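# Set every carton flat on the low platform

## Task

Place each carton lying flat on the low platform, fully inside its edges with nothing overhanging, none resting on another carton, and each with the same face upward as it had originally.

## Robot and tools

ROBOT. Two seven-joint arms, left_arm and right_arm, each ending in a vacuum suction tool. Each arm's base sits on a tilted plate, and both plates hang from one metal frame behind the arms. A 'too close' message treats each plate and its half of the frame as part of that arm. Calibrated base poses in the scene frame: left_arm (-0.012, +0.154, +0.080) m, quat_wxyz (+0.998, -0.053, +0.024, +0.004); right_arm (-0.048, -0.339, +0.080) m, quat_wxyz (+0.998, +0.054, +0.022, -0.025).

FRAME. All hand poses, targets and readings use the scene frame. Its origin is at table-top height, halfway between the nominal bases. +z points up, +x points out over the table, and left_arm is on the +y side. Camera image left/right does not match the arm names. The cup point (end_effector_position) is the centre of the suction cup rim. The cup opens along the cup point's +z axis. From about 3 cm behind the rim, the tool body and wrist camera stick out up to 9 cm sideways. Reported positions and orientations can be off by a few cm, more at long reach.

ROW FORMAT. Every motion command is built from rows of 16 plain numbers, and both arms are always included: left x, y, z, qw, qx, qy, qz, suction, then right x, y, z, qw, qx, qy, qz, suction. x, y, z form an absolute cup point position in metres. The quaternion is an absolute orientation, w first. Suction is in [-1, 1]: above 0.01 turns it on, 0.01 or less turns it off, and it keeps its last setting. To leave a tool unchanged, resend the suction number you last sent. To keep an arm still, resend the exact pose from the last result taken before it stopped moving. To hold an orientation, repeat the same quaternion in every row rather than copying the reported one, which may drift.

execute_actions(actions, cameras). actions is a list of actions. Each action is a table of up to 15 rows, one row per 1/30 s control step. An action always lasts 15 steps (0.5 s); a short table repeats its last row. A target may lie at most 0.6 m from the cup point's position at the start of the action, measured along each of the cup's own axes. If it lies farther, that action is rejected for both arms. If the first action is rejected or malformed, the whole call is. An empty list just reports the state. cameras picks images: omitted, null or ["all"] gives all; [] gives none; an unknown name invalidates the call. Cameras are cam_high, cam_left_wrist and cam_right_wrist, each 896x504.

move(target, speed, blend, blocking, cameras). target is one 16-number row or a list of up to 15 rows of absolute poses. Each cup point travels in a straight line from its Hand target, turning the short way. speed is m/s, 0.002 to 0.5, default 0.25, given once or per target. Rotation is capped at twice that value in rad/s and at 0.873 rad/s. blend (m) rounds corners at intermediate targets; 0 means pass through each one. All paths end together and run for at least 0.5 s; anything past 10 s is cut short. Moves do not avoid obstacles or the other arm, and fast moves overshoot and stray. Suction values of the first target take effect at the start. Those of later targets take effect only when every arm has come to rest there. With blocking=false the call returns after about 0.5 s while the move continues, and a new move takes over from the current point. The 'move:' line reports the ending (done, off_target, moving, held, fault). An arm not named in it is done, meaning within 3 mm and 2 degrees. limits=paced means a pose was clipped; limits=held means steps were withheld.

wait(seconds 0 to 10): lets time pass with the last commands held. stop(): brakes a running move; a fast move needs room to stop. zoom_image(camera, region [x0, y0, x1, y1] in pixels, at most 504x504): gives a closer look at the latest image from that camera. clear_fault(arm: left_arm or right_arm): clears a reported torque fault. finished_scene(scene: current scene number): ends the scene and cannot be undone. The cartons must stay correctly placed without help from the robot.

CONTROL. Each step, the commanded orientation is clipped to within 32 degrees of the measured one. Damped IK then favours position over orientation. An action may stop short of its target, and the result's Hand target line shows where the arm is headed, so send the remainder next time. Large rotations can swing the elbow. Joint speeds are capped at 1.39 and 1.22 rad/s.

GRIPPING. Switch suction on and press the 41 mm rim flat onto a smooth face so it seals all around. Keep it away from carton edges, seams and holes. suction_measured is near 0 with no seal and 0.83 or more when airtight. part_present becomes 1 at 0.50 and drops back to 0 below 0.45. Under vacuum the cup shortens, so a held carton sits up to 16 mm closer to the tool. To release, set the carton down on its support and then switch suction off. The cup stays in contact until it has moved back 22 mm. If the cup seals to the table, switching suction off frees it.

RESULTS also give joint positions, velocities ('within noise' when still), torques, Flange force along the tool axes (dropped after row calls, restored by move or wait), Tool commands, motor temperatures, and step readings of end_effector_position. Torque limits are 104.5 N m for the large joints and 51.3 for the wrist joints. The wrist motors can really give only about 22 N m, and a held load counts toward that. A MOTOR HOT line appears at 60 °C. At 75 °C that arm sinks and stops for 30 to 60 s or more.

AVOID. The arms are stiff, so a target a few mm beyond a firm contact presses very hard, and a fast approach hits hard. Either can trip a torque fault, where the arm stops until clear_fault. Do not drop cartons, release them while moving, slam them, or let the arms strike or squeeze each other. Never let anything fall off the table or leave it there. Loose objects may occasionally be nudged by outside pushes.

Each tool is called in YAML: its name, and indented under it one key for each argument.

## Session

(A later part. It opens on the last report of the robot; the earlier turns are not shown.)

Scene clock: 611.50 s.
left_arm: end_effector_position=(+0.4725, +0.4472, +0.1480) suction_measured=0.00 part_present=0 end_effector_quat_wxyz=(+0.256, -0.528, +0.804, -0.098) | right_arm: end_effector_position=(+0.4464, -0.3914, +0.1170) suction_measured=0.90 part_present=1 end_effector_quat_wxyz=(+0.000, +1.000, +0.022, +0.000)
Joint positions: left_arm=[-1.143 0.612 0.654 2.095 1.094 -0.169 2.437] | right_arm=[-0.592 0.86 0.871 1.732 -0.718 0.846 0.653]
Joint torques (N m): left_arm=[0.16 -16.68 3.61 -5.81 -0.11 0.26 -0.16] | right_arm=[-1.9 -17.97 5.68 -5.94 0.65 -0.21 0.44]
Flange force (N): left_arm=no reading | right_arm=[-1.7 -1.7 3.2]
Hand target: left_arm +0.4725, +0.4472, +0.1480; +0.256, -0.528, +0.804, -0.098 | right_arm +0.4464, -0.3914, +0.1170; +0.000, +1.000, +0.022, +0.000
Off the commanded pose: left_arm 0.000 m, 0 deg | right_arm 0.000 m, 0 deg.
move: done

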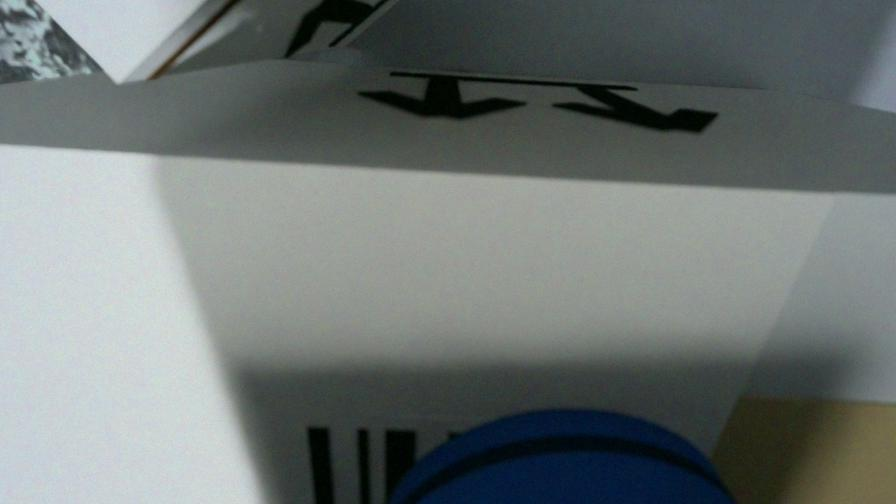

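wait:
  seconds: 0.1
  cameras: ["cam_high"]

zoom_image:
  camera: "cam_high"
  region: [470, 130, 620, 270]

Scene clock: 617.47 s.
left_arm: end_effector_position=(+0.4725, +0.4472, +0.1480) suction_measured=0.00 part_present=0 end_effector_quat_wxyz=(+0.256, -0.528, +0.804, -0.098) | right_arm: end_effector_position=(+0.4464, -0.3914, +0.1170) suction_measured=0.90 part_present=1 end_effector_quat_wxyz=(+0.000, +1.000, +0.022, +0.000)
Joint positions: left_arm=[-1.143 0.612 0.654 2.095 1.094 -0.169 2.437] | right_arm=[-0.592 0.86 0.871 1.732 -0.718 0.846 0.653]
Joint torques (N m): left_arm=[0.07 -16.69 3.7 -5.81 -0.07 0.24 -0.2] | right_arm=[-1.9 -17.76 5.71 -5.89 0.65 -0.26 0.39]
Flange force (N): left_arm=no reading | right_arm=[-1.8 -1.5 2.9]
Hand target: left_arm +0.4725, +0.4472, +0.1480; +0.256, -0.528, +0.804, -0.098 | right_arm +0.4464, -0.3914, +0.1170; +0.000, +1.000, +0.022, +0.000
Tool commands: left_gripper/suction=+0.0 right_gripper/suction=+1.0
Off the commanded pose: left_arm 0.000 m, 0 deg | right_arm 0.000 m, 0 deg.
wait: 0.10 s; at rest from the start

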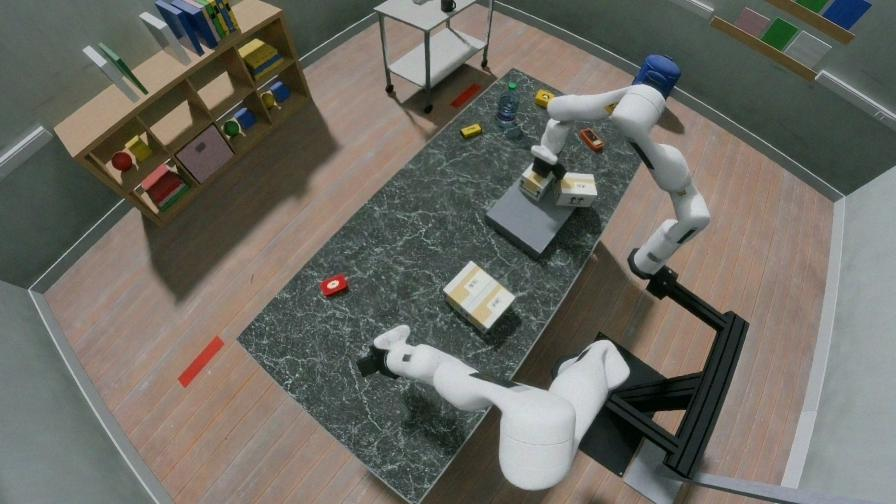

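Scaled by 3.360 (camera's finer frame: 1280x720).

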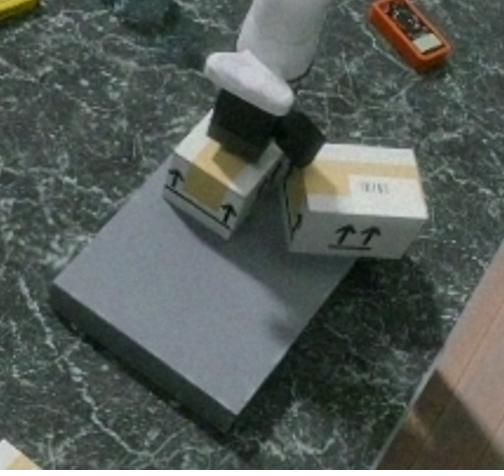

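move:
  target:
    - [0.4725, 0.4472, 0.1480, 0.256, -0.528, 0.804, -0.098, 0, 0.4464, -0.3914, 0.1158, 0, 0.99976, 0.02181, 0, 1]
    - [0.4725, 0.4472, 0.1480, 0.256, -0.528, 0.804, -0.098, 0, 0.4464, -0.3914, 0.1158, 0, 0.99976, 0.02181, 0, 0]
    - [0.4725, 0.4472, 0.1480, 0.256, -0.528, 0.804, -0.098, 0, 0.4464, -0.3914, 0.121, 0, 0.99976, 0.02181, 0, 0]
  speed: [0.01, 0.01, 0.01]
  cameras: ["cam_right_wrist"]

Scene clock: 648.87 s.
left_arm: end_effector_position=(+0.4725, +0.4472, +0.1480) suction_measured=0.00 part_present=0 end_effector_quat_wxyz=(+0.256, -0.528, +0.804, -0.098) | right_arm: end_effector_position=(+0.4464, -0.3914, +0.1210) suction_measured=0.00 part_present=0 end_effector_quat_wxyz=(+0.000, +1.000, +0.022, +0.000)
Joint positions: left_arm=[-1.143 0.612 0.654 2.095 1.094 -0.169 2.437] | right_arm=[-0.596 0.854 0.877 1.73 -0.712 0.854 0.648]
Joint torques (N m): left_arm=[0.08 -16.63 3.65 -5.82 -0.11 0.2 -0.17] | right_arm=[-1.52 -13.3 3.74 -4.24 0.45 -0.41 0.45]
Flange force (N): left_arm=no reading | right_arm=[-2.2 -1.3 -8.8]
Hand target: left_arm +0.4725, +0.4472, +0.1480; +0.256, -0.528, +0.804, -0.098 | right_arm +0.4464, -0.3914, +0.1210; +0.000, +1.000, +0.022, +0.000
Off the commanded pose: left_arm 0.000 m, 0 deg | right_arm 0.000 m, 0 deg.
move: done

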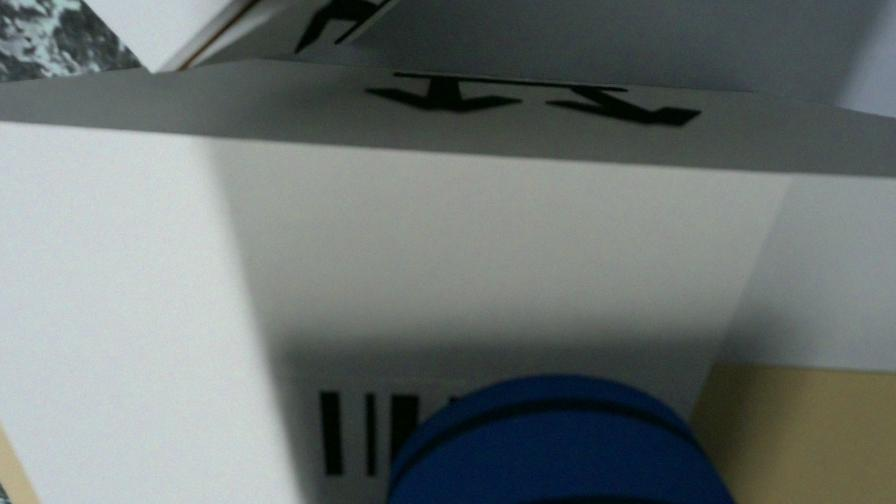

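Released. Rise and look from above.

move:
  target:
    - [0.4725, 0.4472, 0.1480, 0.256, -0.528, 0.804, -0.098, 0, 0.4464, -0.3914, 0.15, 0, 0.99976, 0.02181, 0, 0]
    - [0.4725, 0.4472, 0.1480, 0.256, -0.528, 0.804, -0.098, 0, 0.26, -0.32, 0.35, 0, 1, 0, 0, 0]
  speed: [0.05, 0.2]
  cameras: ["cam_right_wrist"]

Scene clock: 665.13 s.
left_arm: end_effector_position=(+0.4725, +0.4472, +0.1480) suction_measured=0.00 part_present=0 end_effector_quat_wxyz=(+0.256, -0.528, +0.804, -0.098) | right_arm: end_effector_position=(+0.2600, -0.3200, +0.3500) suction_measured=0.00 part_present=0 end_effector_quat_wxyz=(+0.000, +1.000, +0.000, +0.000)
Joint positions: left_arm=[-1.143 0.612 0.654 2.095 1.094 -0.169 2.437] | right_arm=[-1.906 0.233 1.775 1.947 -0.125 1.211 -0.037]
Joint torques (N m): left_arm=[0.12 -16.62 3.67 -5.87 -0.1 0.24 -0.18] | right_arm=[-0.93 -0.21 1.72 -8.47 0.68 -0.04 0.46]
Flange force (N): no reading
Hand target: left_arm +0.4725, +0.4472, +0.1480; +0.256, -0.528, +0.804, -0.098 | right_arm +0.2600, -0.3200, +0.3500; +0.000, +1.000, +0.000, +0.000
Off the commanded pose: left_arm 0.000 m, 0 deg | right_arm 0.000 m, 0 deg.
move: done

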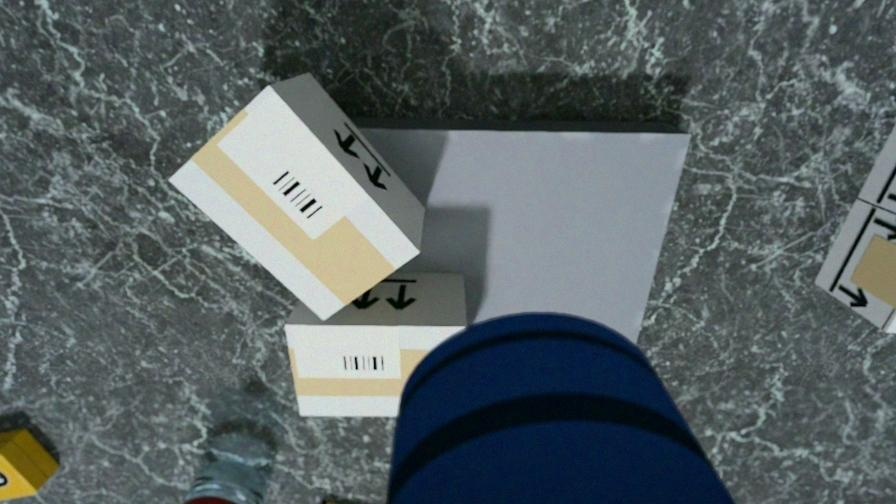

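move:
  target:
    - [0.4725, 0.4472, 0.1480, 0.256, -0.528, 0.804, -0.098, 0, 0.319, -0.4296, 0.17, 0, 0.9135, -0.4067, 0, 1]
    - [0.4725, 0.4472, 0.1480, 0.256, -0.528, 0.804, -0.098, 0, 0.319, -0.4296, 0.1325, 0, 0.9135, -0.4067, 0, 1]
  speed: [0.2, 0.04]
  cameras: ["cam_right_wrist"]

Scene clock: 699.53 s.
left_arm: end_effector_position=(+0.4725, +0.4472, +0.1480) suction_measured=0.00 part_present=0 end_effector_quat_wxyz=(+0.256, -0.528, +0.804, -0.098) | right_arm: end_effector_position=(+0.3190, -0.4296, +0.1325) suction_measured=0.00 part_present=0 end_effector_quat_wxyz=(+0.000, +0.914, -0.407, +0.000)
Joint positions: left_arm=[-1.143 0.612 0.654 2.095 1.094 -0.169 2.437] | right_arm=[-0.64 0.66 0.962 2.142 -0.76 0.653 0.032]
Joint torques (N m): left_arm=[0.1 -16.67 3.65 -5.82 -0.07 0.25 -0.17] | right_arm=[-1.31 -12.22 4.02 -4.22 0.69 -0.06 0.44]
Flange force (N): left_arm=no reading | right_arm=[-1.7 -1.1 3.1]
Hand target: left_arm +0.4725, +0.4472, +0.1480; +0.256, -0.528, +0.804, -0.098 | right_arm +0.3190, -0.4296, +0.1325; +0.000, +0.914, -0.407, +0.000
Off the commanded pose: left_arm 0.000 m, 0 deg | right_arm 0.000 m, 0 deg.
move: done

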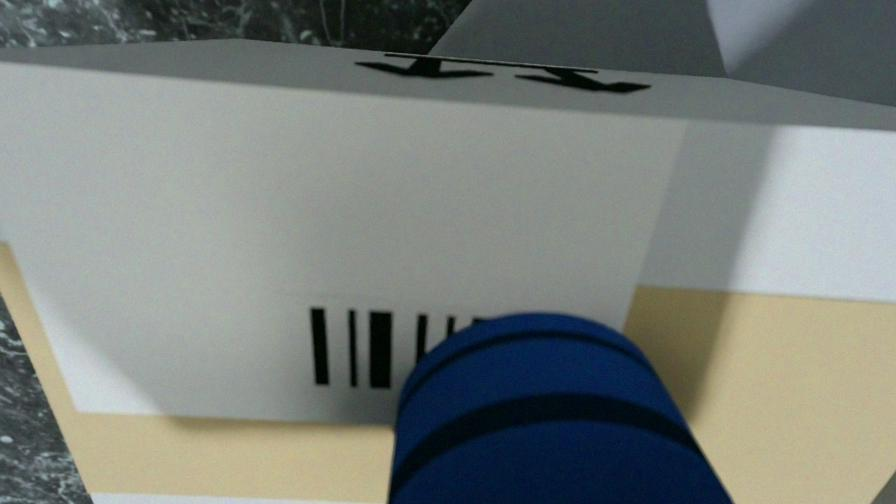

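move:
  target: [0.4725, 0.4472, 0.1480, 0.256, -0.528, 0.804, -0.098, 0, 0.319, -0.4296, 0.1305, 0, 0.9135, -0.4067, 0, 1]
  speed: 0.02
  cameras: []

Scene clock: 707.63 s.
left_arm: end_effector_position=(+0.4725, +0.4472, +0.1480) suction_measured=0.00 part_present=0 end_effector_quat_wxyz=(+0.256, -0.528, +0.804, -0.098) | right_arm: end_effector_position=(+0.3190, -0.4296, +0.1305) suction_measured=0.90 part_present=1 end_effector_quat_wxyz=(+0.000, +0.914, -0.407, +0.000)
Joint positions: left_arm=[-1.143 0.612 0.654 2.095 1.094 -0.169 2.437] | right_arm=[-0.635 0.663 0.955 2.144 -0.765 0.648 0.037]
Joint torques (N m): left_arm=[0.07 -16.71 3.68 -5.79 -0.06 0.25 -0.15] | right_arm=[-1.45 -13.41 4.69 -4.67 0.68 0 0.45]
Flange force (N): left_arm=no reading | right_arm=[-1.6 -1.2 8.0]
Hand target: left_arm +0.4725, +0.4472, +0.1480; +0.256, -0.528, +0.804, -0.098 | right_arm +0.3190, -0.4296, +0.1305; +0.000, +0.914, -0.407, +0.000
Off the commanded pose: left_arm 0.000 m, 0 deg | right_arm 0.000 m, 0 deg.
move: done

move:
  target:
    - [0.4725, 0.4472, 0.1480, 0.256, -0.528, 0.804, -0.098, 0, 0.319, -0.4296, 0.15, 0, 0.9135, -0.4067, 0, 1]
    - [0.4725, 0.4472, 0.1480, 0.256, -0.528, 0.804, -0.098, 0, 0.319, -0.4296, 0.25, 0, 0.9135, -0.4067, 0, 1]
    - [0.4725, 0.4472, 0.1480, 0.256, -0.528, 0.804, -0.098, 0, 0.3365, -0.3865, 0.25, 0, 0.99976, 0.02181, 0, 1]
  speed: [0.04, 0.15, 0.2]
  cameras: ["cam_right_wrist"]

Scene clock: 723.60 s.
left_arm: end_effector_position=(+0.4725, +0.4472, +0.1480) suction_measured=0.00 part_present=0 end_effector_quat_wxyz=(+0.256, -0.528, +0.804, -0.098) | right_arm: end_effector_position=(+0.3365, -0.3865, +0.2500) suction_measured=0.91 part_present=1 end_effector_quat_wxyz=(+0.000, +1.000, +0.022, +0.000)
Joint positions: left_arm=[-1.143 0.612 0.654 2.095 1.094 -0.169 2.437] | right_arm=[-0.885 0.392 1.008 1.955 -0.284 0.931 0.338]
Joint torques (N m): left_arm=[0.11 -16.67 3.65 -5.83 -0.1 0.25 -0.18] | right_arm=[-1.35 -10.44 3.08 -8.01 0.66 -0.01 0.4]
Flange force (N): left_arm=no reading | right_arm=[1.1 -1.7 6.3]
Hand target: left_arm +0.4725, +0.4472, +0.1480; +0.256, -0.528, +0.804, -0.098 | right_arm +0.3365, -0.3865, +0.2500; +0.000, +1.000, +0.022, +0.000
Off the commanded pose: left_arm 0.000 m, 0 deg | right_arm 0.000 m, 0 deg.
move: done

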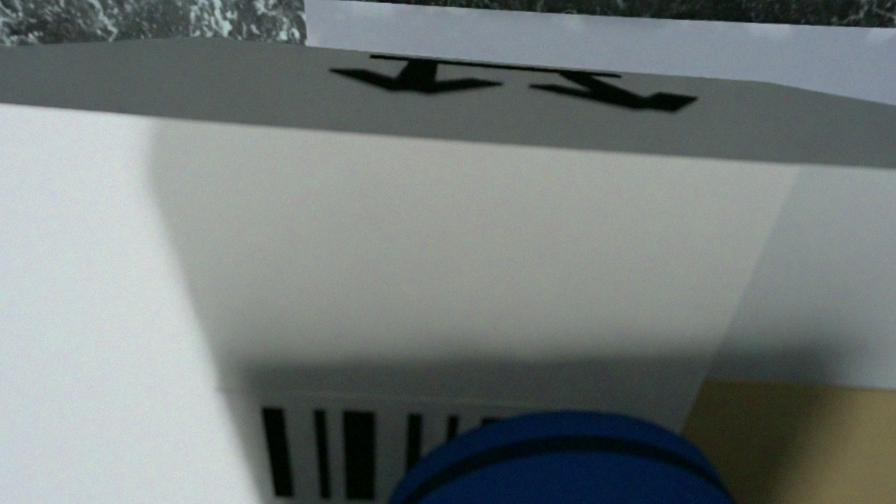

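move:
  target:
    - [0.4725, 0.4472, 0.1480, 0.256, -0.528, 0.804, -0.098, 0, 0.3385, -0.3795, 0.20, 0, 0.99953, 0.03054, 0, 1]
    - [0.4725, 0.4472, 0.1480, 0.256, -0.528, 0.804, -0.098, 0, 0.3385, -0.3795, 0.126, 0, 0.99953, 0.03054, 0, 1]
    - [0.4725, 0.4472, 0.1480, 0.256, -0.528, 0.804, -0.098, 0, 0.3385, -0.3795, 0.117, 0, 0.99953, 0.03054, 0, 1]
  speed: [0.1, 0.1, 0.02]
  cameras: ["cam_right_wrist"]

Scene clock: 740.13 s.
left_arm: end_effector_position=(+0.4725, +0.4472, +0.1480) suction_measured=0.00 part_present=0 end_effector_quat_wxyz=(+0.256, -0.528, +0.804, -0.098) | right_arm: end_effector_position=(+0.3385, -0.3795, +0.1170) suction_measured=0.91 part_present=1 end_effector_quat_wxyz=(+0.000, +1.000, +0.031, +0.000)
Joint positions: left_arm=[-1.143 0.612 0.654 2.095 1.094 -0.169 2.437] | right_arm=[-0.612 0.641 0.711 2.102 -0.583 0.553 0.598]
Joint torques (N m): left_arm=[0.06 -16.66 3.68 -5.81 -0.13 0.21 -0.13] | right_arm=[-1.63 -14.76 3.55 -4.71 0.68 0.02 0.43]
Flange force (N): left_arm=no reading | right_arm=[-0.8 -1.7 7.0]
Hand target: left_arm +0.4725, +0.4472, +0.1480; +0.256, -0.528, +0.804, -0.098 | right_arm +0.3385, -0.3795, +0.1170; +0.000, +1.000, +0.031, +0.000
Off the commanded pose: left_arm 0.000 m, 0 deg | right_arm 0.000 m, 0 deg.
move: done

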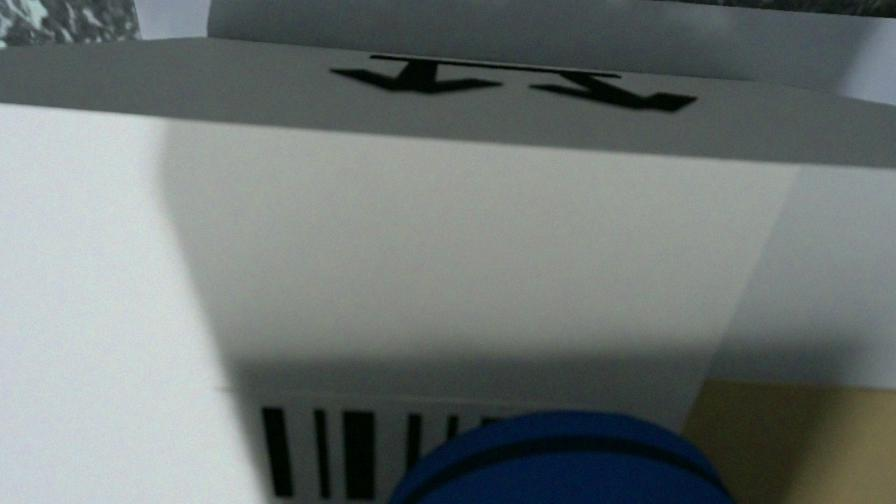

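move:
  target:
    - [0.4725, 0.4472, 0.1480, 0.256, -0.528, 0.804, -0.098, 0, 0.3385, -0.3795, 0.1155, 0, 0.99953, 0.03054, 0, 1]
    - [0.4725, 0.4472, 0.1480, 0.256, -0.528, 0.804, -0.098, 0, 0.3385, -0.3795, 0.1155, 0, 0.99953, 0.03054, 0, 0]
    - [0.4725, 0.4472, 0.1480, 0.256, -0.528, 0.804, -0.098, 0, 0.3385, -0.3795, 0.121, 0, 0.99953, 0.03054, 0, 0]
    - [0.4725, 0.4472, 0.1480, 0.256, -0.528, 0.804, -0.098, 0, 0.3385, -0.3795, 0.17, 0, 0.99953, 0.03054, 0, 0]
    - [0.4725, 0.4472, 0.1480, 0.256, -0.528, 0.804, -0.098, 0, 0.321, 0.1195, 0.13, 0, 1, 0, 0, 0]
    - [0.4725, 0.4472, 0.1480, 0.256, -0.528, 0.804, -0.098, 0, 0.321, 0.1195, 0.085, 0, 1, 0, 0, 1]
  speed: [0.01, 0.01, 0.01, 0.1, 0.25, 0.04]
  cameras: ["cam_right_wrist"]

Scene clock: 758.67 s.
left_arm: end_effector_position=(+0.4725, +0.4472, +0.1480) suction_measured=0.00 part_present=0 end_effector_quat_wxyz=(+0.256, -0.528, +0.804, -0.098) | right_arm: end_effector_position=(+0.3210, +0.1195, +0.0850) suction_measured=0.89 part_present=1 end_effector_quat_wxyz=(+0.000, +1.000, +0.000, +0.000)
Joint positions: left_arm=[-1.143 0.612 0.654 2.095 1.094 -0.169 2.437] | right_arm=[-1.361 1.175 0.723 1.232 -0.665 1.037 -0.558]
Joint torques (N m): left_arm=[0.11 -16.69 3.65 -5.8 -0.09 0.21 -0.18] | right_arm=[-2.14 -25.17 6.38 -7.12 0.69 -0.05 0.42]
Flange force (N): left_arm=no reading | right_arm=[-1.9 0.5 4.9]
Hand target: left_arm +0.4725, +0.4472, +0.1480; +0.256, -0.528, +0.804, -0.098 | right_arm +0.3210, +0.1195, +0.0850; +0.000, +1.000, +0.000, +0.000
Off the commanded pose: left_arm 0.000 m, 0 deg | right_arm 0.000 m, 0 deg.
move: done

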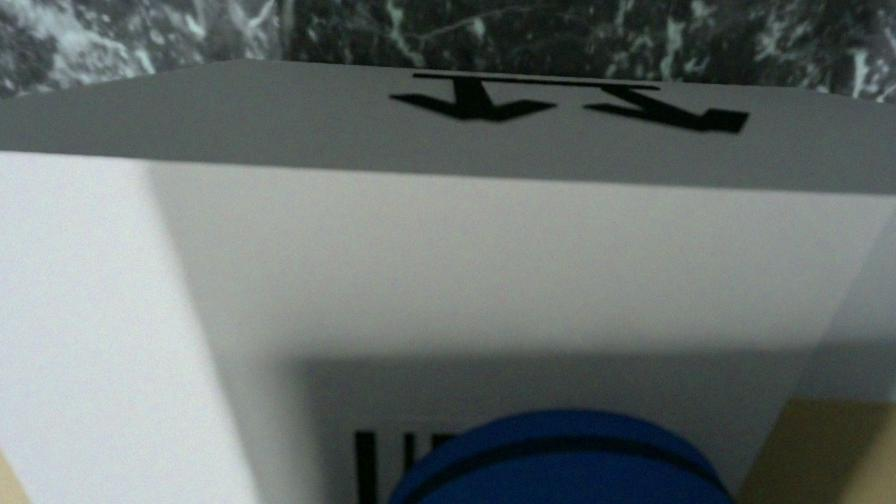

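move:
  target:
    - [0.4725, 0.4472, 0.1480, 0.256, -0.528, 0.804, -0.098, 0, 0.321, 0.1195, 0.10, 0, 1, 0, 0, 1]
    - [0.4725, 0.4472, 0.1480, 0.256, -0.528, 0.804, -0.098, 0, 0.321, 0.1195, 0.24, 0, 1, 0, 0, 1]
    - [0.4725, 0.4472, 0.1480, 0.256, -0.528, 0.804, -0.098, 0, 0.340, -0.2412, 0.24, 0, 0.99976, 0.02181, 0, 1]
    - [0.4725, 0.4472, 0.1480, 0.256, -0.528, 0.804, -0.098, 0, 0.340, -0.2412, 0.126, 0, 0.99976, 0.02181, 0, 1]
    - [0.4725, 0.4472, 0.1480, 0.256, -0.528, 0.804, -0.098, 0, 0.340, -0.2412, 0.117, 0, 0.99976, 0.02181, 0, 1]
  speed: [0.05, 0.15, 0.25, 0.12, 0.02]
  blend: [0, 0.02, 0.02, 0, 0]
  cameras: ["cam_high", "cam_right_wrist"]

Scene clock: 776.67 s.
left_arm: end_effector_position=(+0.4725, +0.4472, +0.1480) suction_measured=0.00 part_present=0 end_effector_quat_wxyz=(+0.256, -0.528, +0.804, -0.098) | right_arm: end_effector_position=(+0.3400, -0.2412, +0.1170) suction_measured=0.91 part_present=1 end_effector_quat_wxyz=(+0.000, +1.000, +0.022, +0.000)
Joint positions: left_arm=[-1.143 0.612 0.654 2.095 1.094 -0.169 2.437] | right_arm=[-0.951 0.723 0.72 2.028 -0.61 0.612 0.242]
Joint torques (N m): left_arm=[0.07 -16.7 3.65 -5.81 -0.1 0.22 -0.17] | right_arm=[-1.69 -15.74 4.14 -5.06 0.66 0 0.44]
Flange force (N): left_arm=no reading | right_arm=[-1.6 -1.5 6.5]
Hand target: left_arm +0.4725, +0.4472, +0.1480; +0.256, -0.528, +0.804, -0.098 | right_arm +0.3400, -0.2412, +0.1170; +0.000, +1.000, +0.022, +0.000
Off the commanded pose: left_arm 0.000 m, 0 deg | right_arm 0.000 m, 0 deg.
move: done

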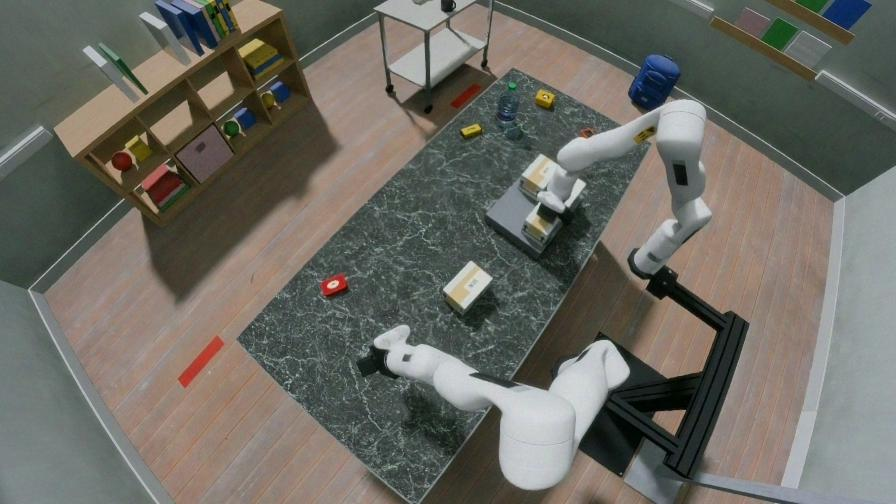

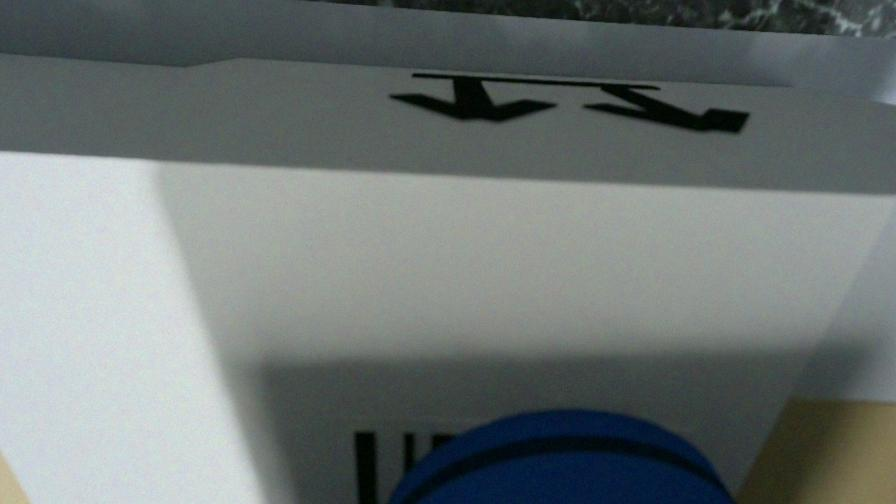

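move:
  target:
    - [0.4725, 0.4472, 0.1480, 0.256, -0.528, 0.804, -0.098, 0, 0.340, -0.2412, 0.1155, 0, 0.99976, 0.02181, 0, 1]
    - [0.4725, 0.4472, 0.1480, 0.256, -0.528, 0.804, -0.098, 0, 0.340, -0.2412, 0.1155, 0, 0.99976, 0.02181, 0, 0]
    - [0.4725, 0.4472, 0.1480, 0.256, -0.528, 0.804, -0.098, 0, 0.340, -0.2412, 0.121, 0, 0.99976, 0.02181, 0, 0]
    - [0.4725, 0.4472, 0.1480, 0.256, -0.528, 0.804, -0.098, 0, 0.340, -0.2412, 0.17, 0, 0.99976, 0.02181, 0, 0]
    - [0.4725, 0.4472, 0.1480, 0.256, -0.528, 0.804, -0.098, 0, 0.414, 0.116, 0.13, 0, 1, 0, 0, 0]
    - [0.4725, 0.4472, 0.1480, 0.256, -0.528, 0.804, -0.098, 0, 0.414, 0.116, 0.085, 0, 1, 0, 0, 1]
  speed: [0.01, 0.01, 0.01, 0.1, 0.25, 0.04]
  cameras: ["cam_right_wrist"]

Scene clock: 796.20 s.
left_arm: end_effector_position=(+0.4725, +0.4472, +0.1480) suction_measured=0.00 part_present=0 end_effector_quat_wxyz=(+0.256, -0.528, +0.804, -0.098) | right_arm: end_effector_position=(+0.4140, +0.1160, +0.0850) suction_measured=0.89 part_present=1 end_effector_quat_wxyz=(+0.000, +1.000, +0.000, +0.000)
Joint positions: left_arm=[-1.143 0.612 0.654 2.095 1.094 -0.169 2.437] | right_arm=[-1.163 1.271 0.723 0.919 -0.633 1.188 -0.552]
Joint torques (N m): left_arm=[0.1 -16.62 3.65 -5.86 -0.09 0.2 -0.18] | right_arm=[-2.62 -27.88 5.81 -7.9 0.72 0 0.45]
Flange force (N): left_arm=no reading | right_arm=[-2.2 0.8 4.9]
Hand target: left_arm +0.4725, +0.4472, +0.1480; +0.256, -0.528, +0.804, -0.098 | right_arm +0.4140, +0.1160, +0.0850; +0.000, +1.000, +0.000, +0.000
Off the commanded pose: left_arm 0.000 m, 0 deg | right_arm 0.000 m, 0 deg.
move: done

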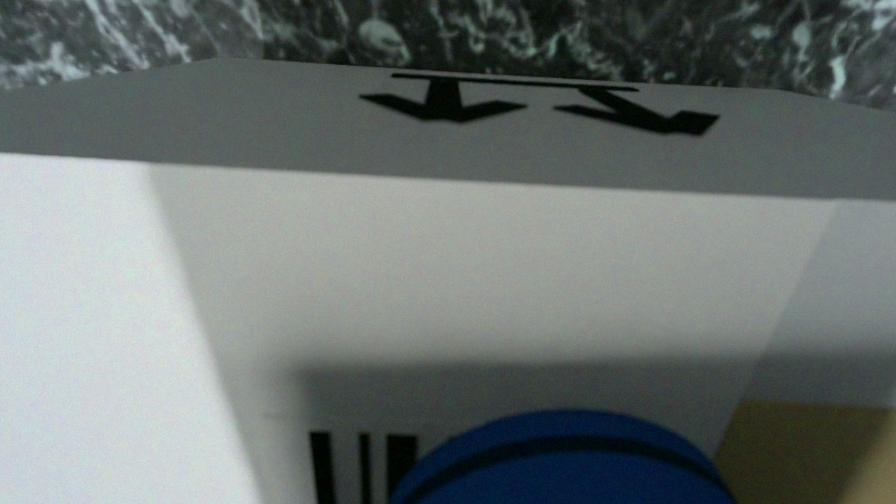

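move:
  target:
    - [0.4725, 0.4472, 0.1480, 0.256, -0.528, 0.804, -0.098, 0, 0.414, 0.116, 0.10, 0, 1, 0, 0, 1]
    - [0.4725, 0.4472, 0.1480, 0.256, -0.528, 0.804, -0.098, 0, 0.414, 0.116, 0.24, 0, 1, 0, 0, 1]
    - [0.4725, 0.4472, 0.1480, 0.256, -0.528, 0.804, -0.098, 0, 0.4493, -0.2398, 0.24, 0, 0.99976, 0.02181, 0, 1]
    - [0.4725, 0.4472, 0.1480, 0.256, -0.528, 0.804, -0.098, 0, 0.4493, -0.2398, 0.126, 0, 0.99976, 0.02181, 0, 1]
    - [0.4725, 0.4472, 0.1480, 0.256, -0.528, 0.804, -0.098, 0, 0.4493, -0.2398, 0.117, 0, 0.99976, 0.02181, 0, 1]
  speed: [0.05, 0.15, 0.25, 0.12, 0.02]
  blend: [0, 0.02, 0.02, 0, 0]
  cameras: ["cam_right_wrist"]

Scene clock: 811.30 s.
left_arm: end_effector_position=(+0.4725, +0.4472, +0.1480) suction_measured=0.00 part_present=0 end_effector_quat_wxyz=(+0.256, -0.528, +0.804, -0.098) | right_arm: end_effector_position=(+0.4493, -0.2398, +0.1170) suction_measured=0.90 part_present=1 end_effector_quat_wxyz=(+0.000, +1.000, +0.022, +0.000)
Joint positions: left_arm=[-1.143 0.612 0.654 2.095 1.094 -0.169 2.437] | right_arm=[-0.804 0.87 0.725 1.656 -0.579 0.831 0.216]
Joint torques (N m): left_arm=[0.13 -16.63 3.63 -5.83 -0.1 0.23 -0.17] | right_arm=[-2.02 -18.35 4.76 -6.35 0.6 -0.35 0.44]
Flange force (N): left_arm=no reading | right_arm=[-2.8 -0.8 1.1]
Hand target: left_arm +0.4725, +0.4472, +0.1480; +0.256, -0.528, +0.804, -0.098 | right_arm +0.4493, -0.2398, +0.1170; +0.000, +1.000, +0.022, +0.000
Off the commanded pose: left_arm 0.000 m, 0 deg | right_arm 0.000 m, 0 deg.
move: done

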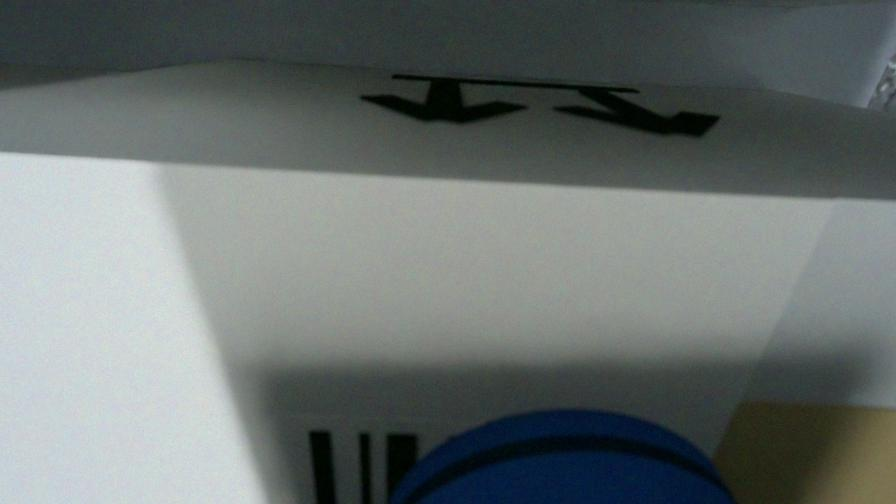

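move:
  target:
    - [0.4725, 0.4472, 0.1480, 0.256, -0.528, 0.804, -0.098, 0, 0.4493, -0.2398, 0.1165, 0, 0.99976, 0.02181, 0, 1]
    - [0.4725, 0.4472, 0.1480, 0.256, -0.528, 0.804, -0.098, 0, 0.4493, -0.2398, 0.1165, 0, 0.99976, 0.02181, 0, 0]
    - [0.4725, 0.4472, 0.1480, 0.256, -0.528, 0.804, -0.098, 0, 0.4493, -0.2398, 0.121, 0, 0.99976, 0.02181, 0, 0]
    - [0.4725, 0.4472, 0.1480, 0.256, -0.528, 0.804, -0.098, 0, 0.4493, -0.2398, 0.17, 0, 0.99976, 0.02181, 0, 0]
    - [0.4725, 0.4472, 0.1480, 0.256, -0.528, 0.804, -0.098, 0, 0.26, -0.32, 0.38, 0, 1, 0, 0, 0]
  speed: [0.01, 0.01, 0.01, 0.1, 0.25]
  cameras: ["cam_high", "cam_right_wrist"]

Scene clock: 824.00 s.
left_arm: end_effector_position=(+0.4725, +0.4472, +0.1480) suction_measured=0.00 part_present=0 end_effector_quat_wxyz=(+0.256, -0.528, +0.804, -0.098) | right_arm: end_effector_position=(+0.2600, -0.3200, +0.3800) suction_measured=0.00 part_present=0 end_effector_quat_wxyz=(+0.000, +1.000, +0.000, +0.000)
Joint positions: left_arm=[-1.143 0.612 0.654 2.095 1.094 -0.169 2.437] | right_arm=[-1.537 -0.112 1.013 1.868 0.216 1.351 -0.526]
Joint torques (N m): left_arm=[0.14 -16.7 3.69 -5.83 -0.08 0.25 -0.15] | right_arm=[-0.73 -0.6 -1.09 -8.76 0.65 -0.1 0.4]
Flange force (N): left_arm=no reading | right_arm=[-3.6 -2.2 -0.2]
Hand target: left_arm +0.4725, +0.4472, +0.1480; +0.256, -0.528, +0.804, -0.098 | right_arm +0.2600, -0.3200, +0.3800; +0.000, +1.000, +0.000, +0.000
Off the commanded pose: left_arm 0.000 m, 0 deg | right_arm 0.000 m, 0 deg.
move: done

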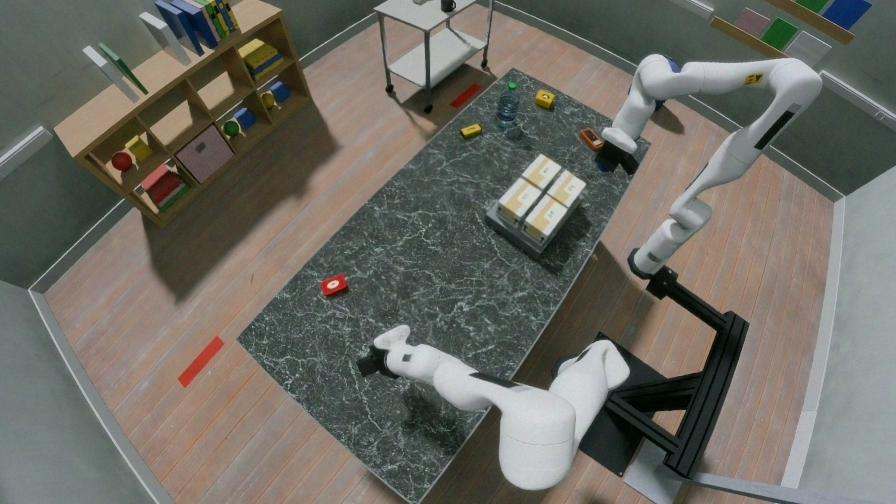

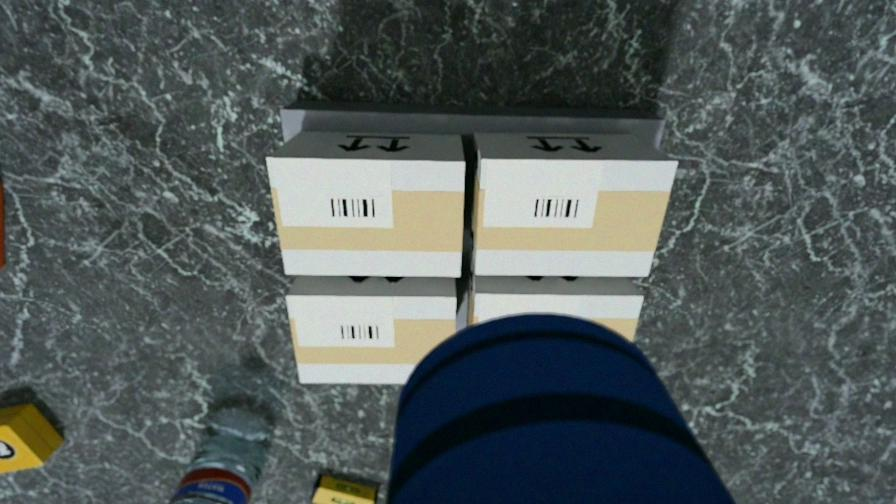

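zoom_image:
  camera: "cam_high"
  region: [470, 130, 620, 270]

Scaled by 3.360 (camera's finer frame: 1280x720).

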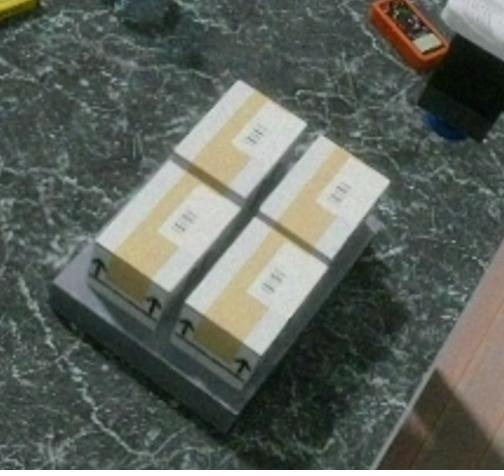

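move:
  target: [0.42, 0.25, 0.38, 0, 1, 0, 0, 0, 0.20, -0.55, 0.38, 0, 1, 0, 0, 0]
  speed: 0.2
  cameras: ["cam_high", "cam_left_wrist"]

Scene clock: 887.97 s.
left_arm: end_effector_position=(+0.4200, +0.2500, +0.3800) suction_measured=0.00 part_present=0 end_effector_quat_wxyz=(+0.000, +1.000, +0.000, +0.000) | right_arm: end_effector_position=(+0.2000, -0.5500, +0.3800) suction_measured=0.00 part_present=0 end_effector_quat_wxyz=(+0.000, +1.000, +0.000, +0.000)
Joint positions: left_arm=[-0.7 0.271 0.777 1.522 2.839 -1.389 3.238] | right_arm=[-1.24 -0.616 0.921 1.874 0.597 1.654 -0.311]
Joint torques (N m): left_arm=[0.58 -13.99 2.15 -9.32 0.12 0.13 -0.18] | right_arm=[0.04 7.17 -4.2 -7.7 0.63 -0.09 0.46]
Flange force (N): left_arm=[1.8 2.7 3.3] | right_arm=[-2.6 -3.9 -0.4]
Hand target: left_arm +0.4200, +0.2500, +0.3800; +0.000, +1.000, +0.000, +0.000 | right_arm +0.2000, -0.5500, +0.3800; +0.000, +1.000, +0.000, +0.000
Off the commanded pose: left_arm 0.000 m, 0 deg | right_arm 0.000 m, 0 deg.
move: done

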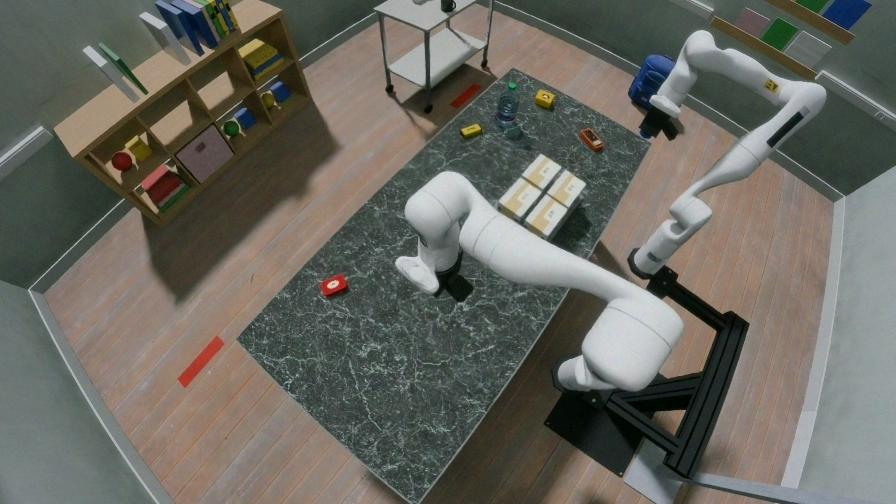

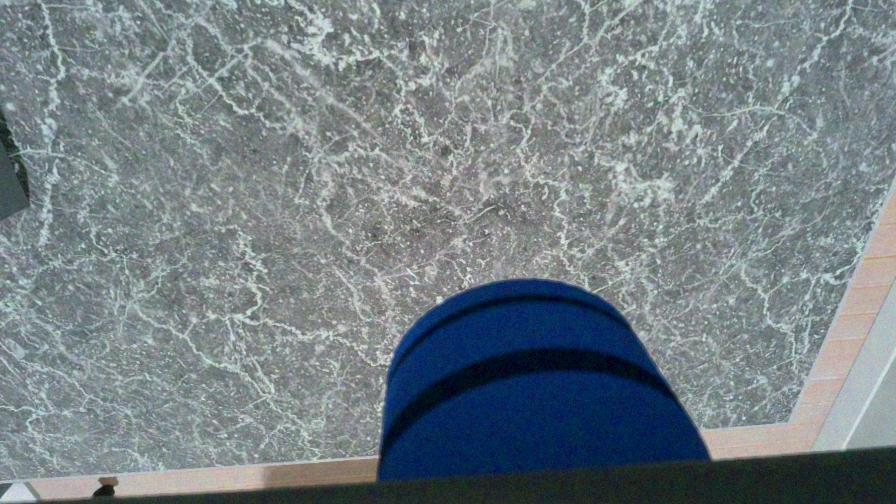

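move:
  target: [0.36, -0.10, 0.38, 0, 1, 0, 0, 0, 0.20, -0.55, 0.38, 0, 1, 0, 0, 0]
  speed: 0.2
  cameras: ["cam_high", "cam_left_wrist"]

Scene clock: 900.10 s.
left_arm: end_effector_position=(+0.3600, -0.1000, +0.3800) suction_measured=0.00 part_present=0 end_effector_quat_wxyz=(+0.000, +1.000, +0.000, +0.000) | right_arm: end_effector_position=(+0.2000, -0.5500, +0.3800) suction_measured=0.00 part_present=0 end_effector_quat_wxyz=(+0.000, +1.000, +0.000, +0.000)
Joint positions: left_arm=[0.185 0.496 0.858 1.409 2.673 -1.473 4.19] | right_arm=[-1.24 -0.616 0.921 1.874 0.597 1.654 -0.311]
Joint torques (N m): left_arm=[1.24 -16.07 3.52 -8.93 0.18 0.04 -0.14] | right_arm=[0.04 7.15 -4.22 -7.7 0.64 -0.13 0.43]
Flange force (N): left_arm=[-1.6 1.3 3.4] | right_arm=[-2.5 -3.8 -0.5]
Hand target: left_arm +0.3600, -0.1000, +0.3800; +0.000, +1.000, +0.000, +0.000 | right_arm +0.2000, -0.5500, +0.3800; +0.000, +1.000, +0.000, +0.000
Off the commanded pose: left_arm 0.000 m, 0 deg | right_arm 0.000 m, 0 deg.
move: done

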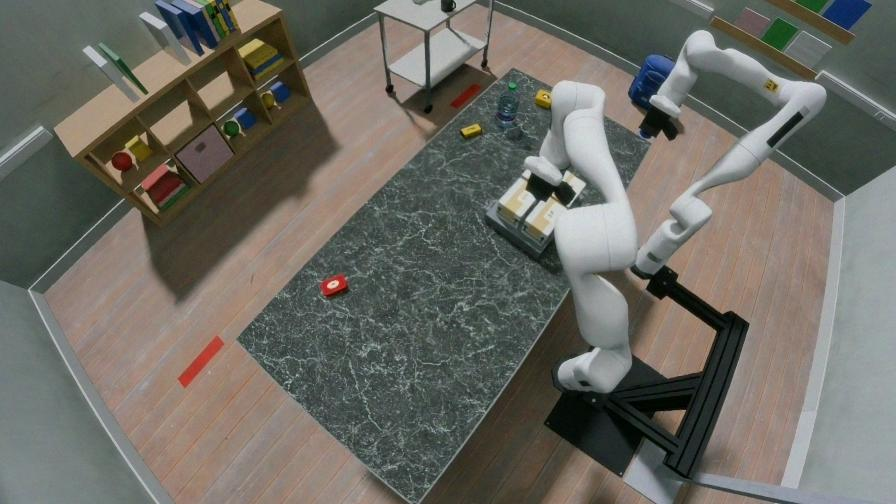

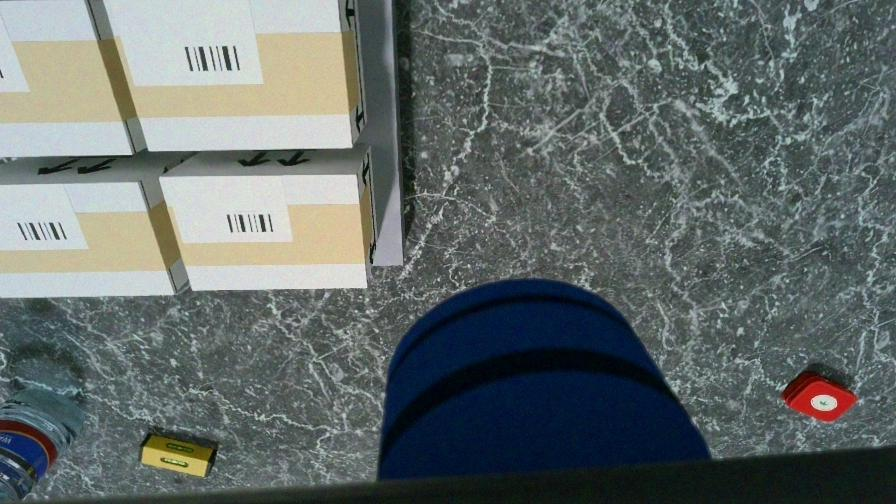

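finished_scene:
  scene: 1

The scene is finished: the task was done.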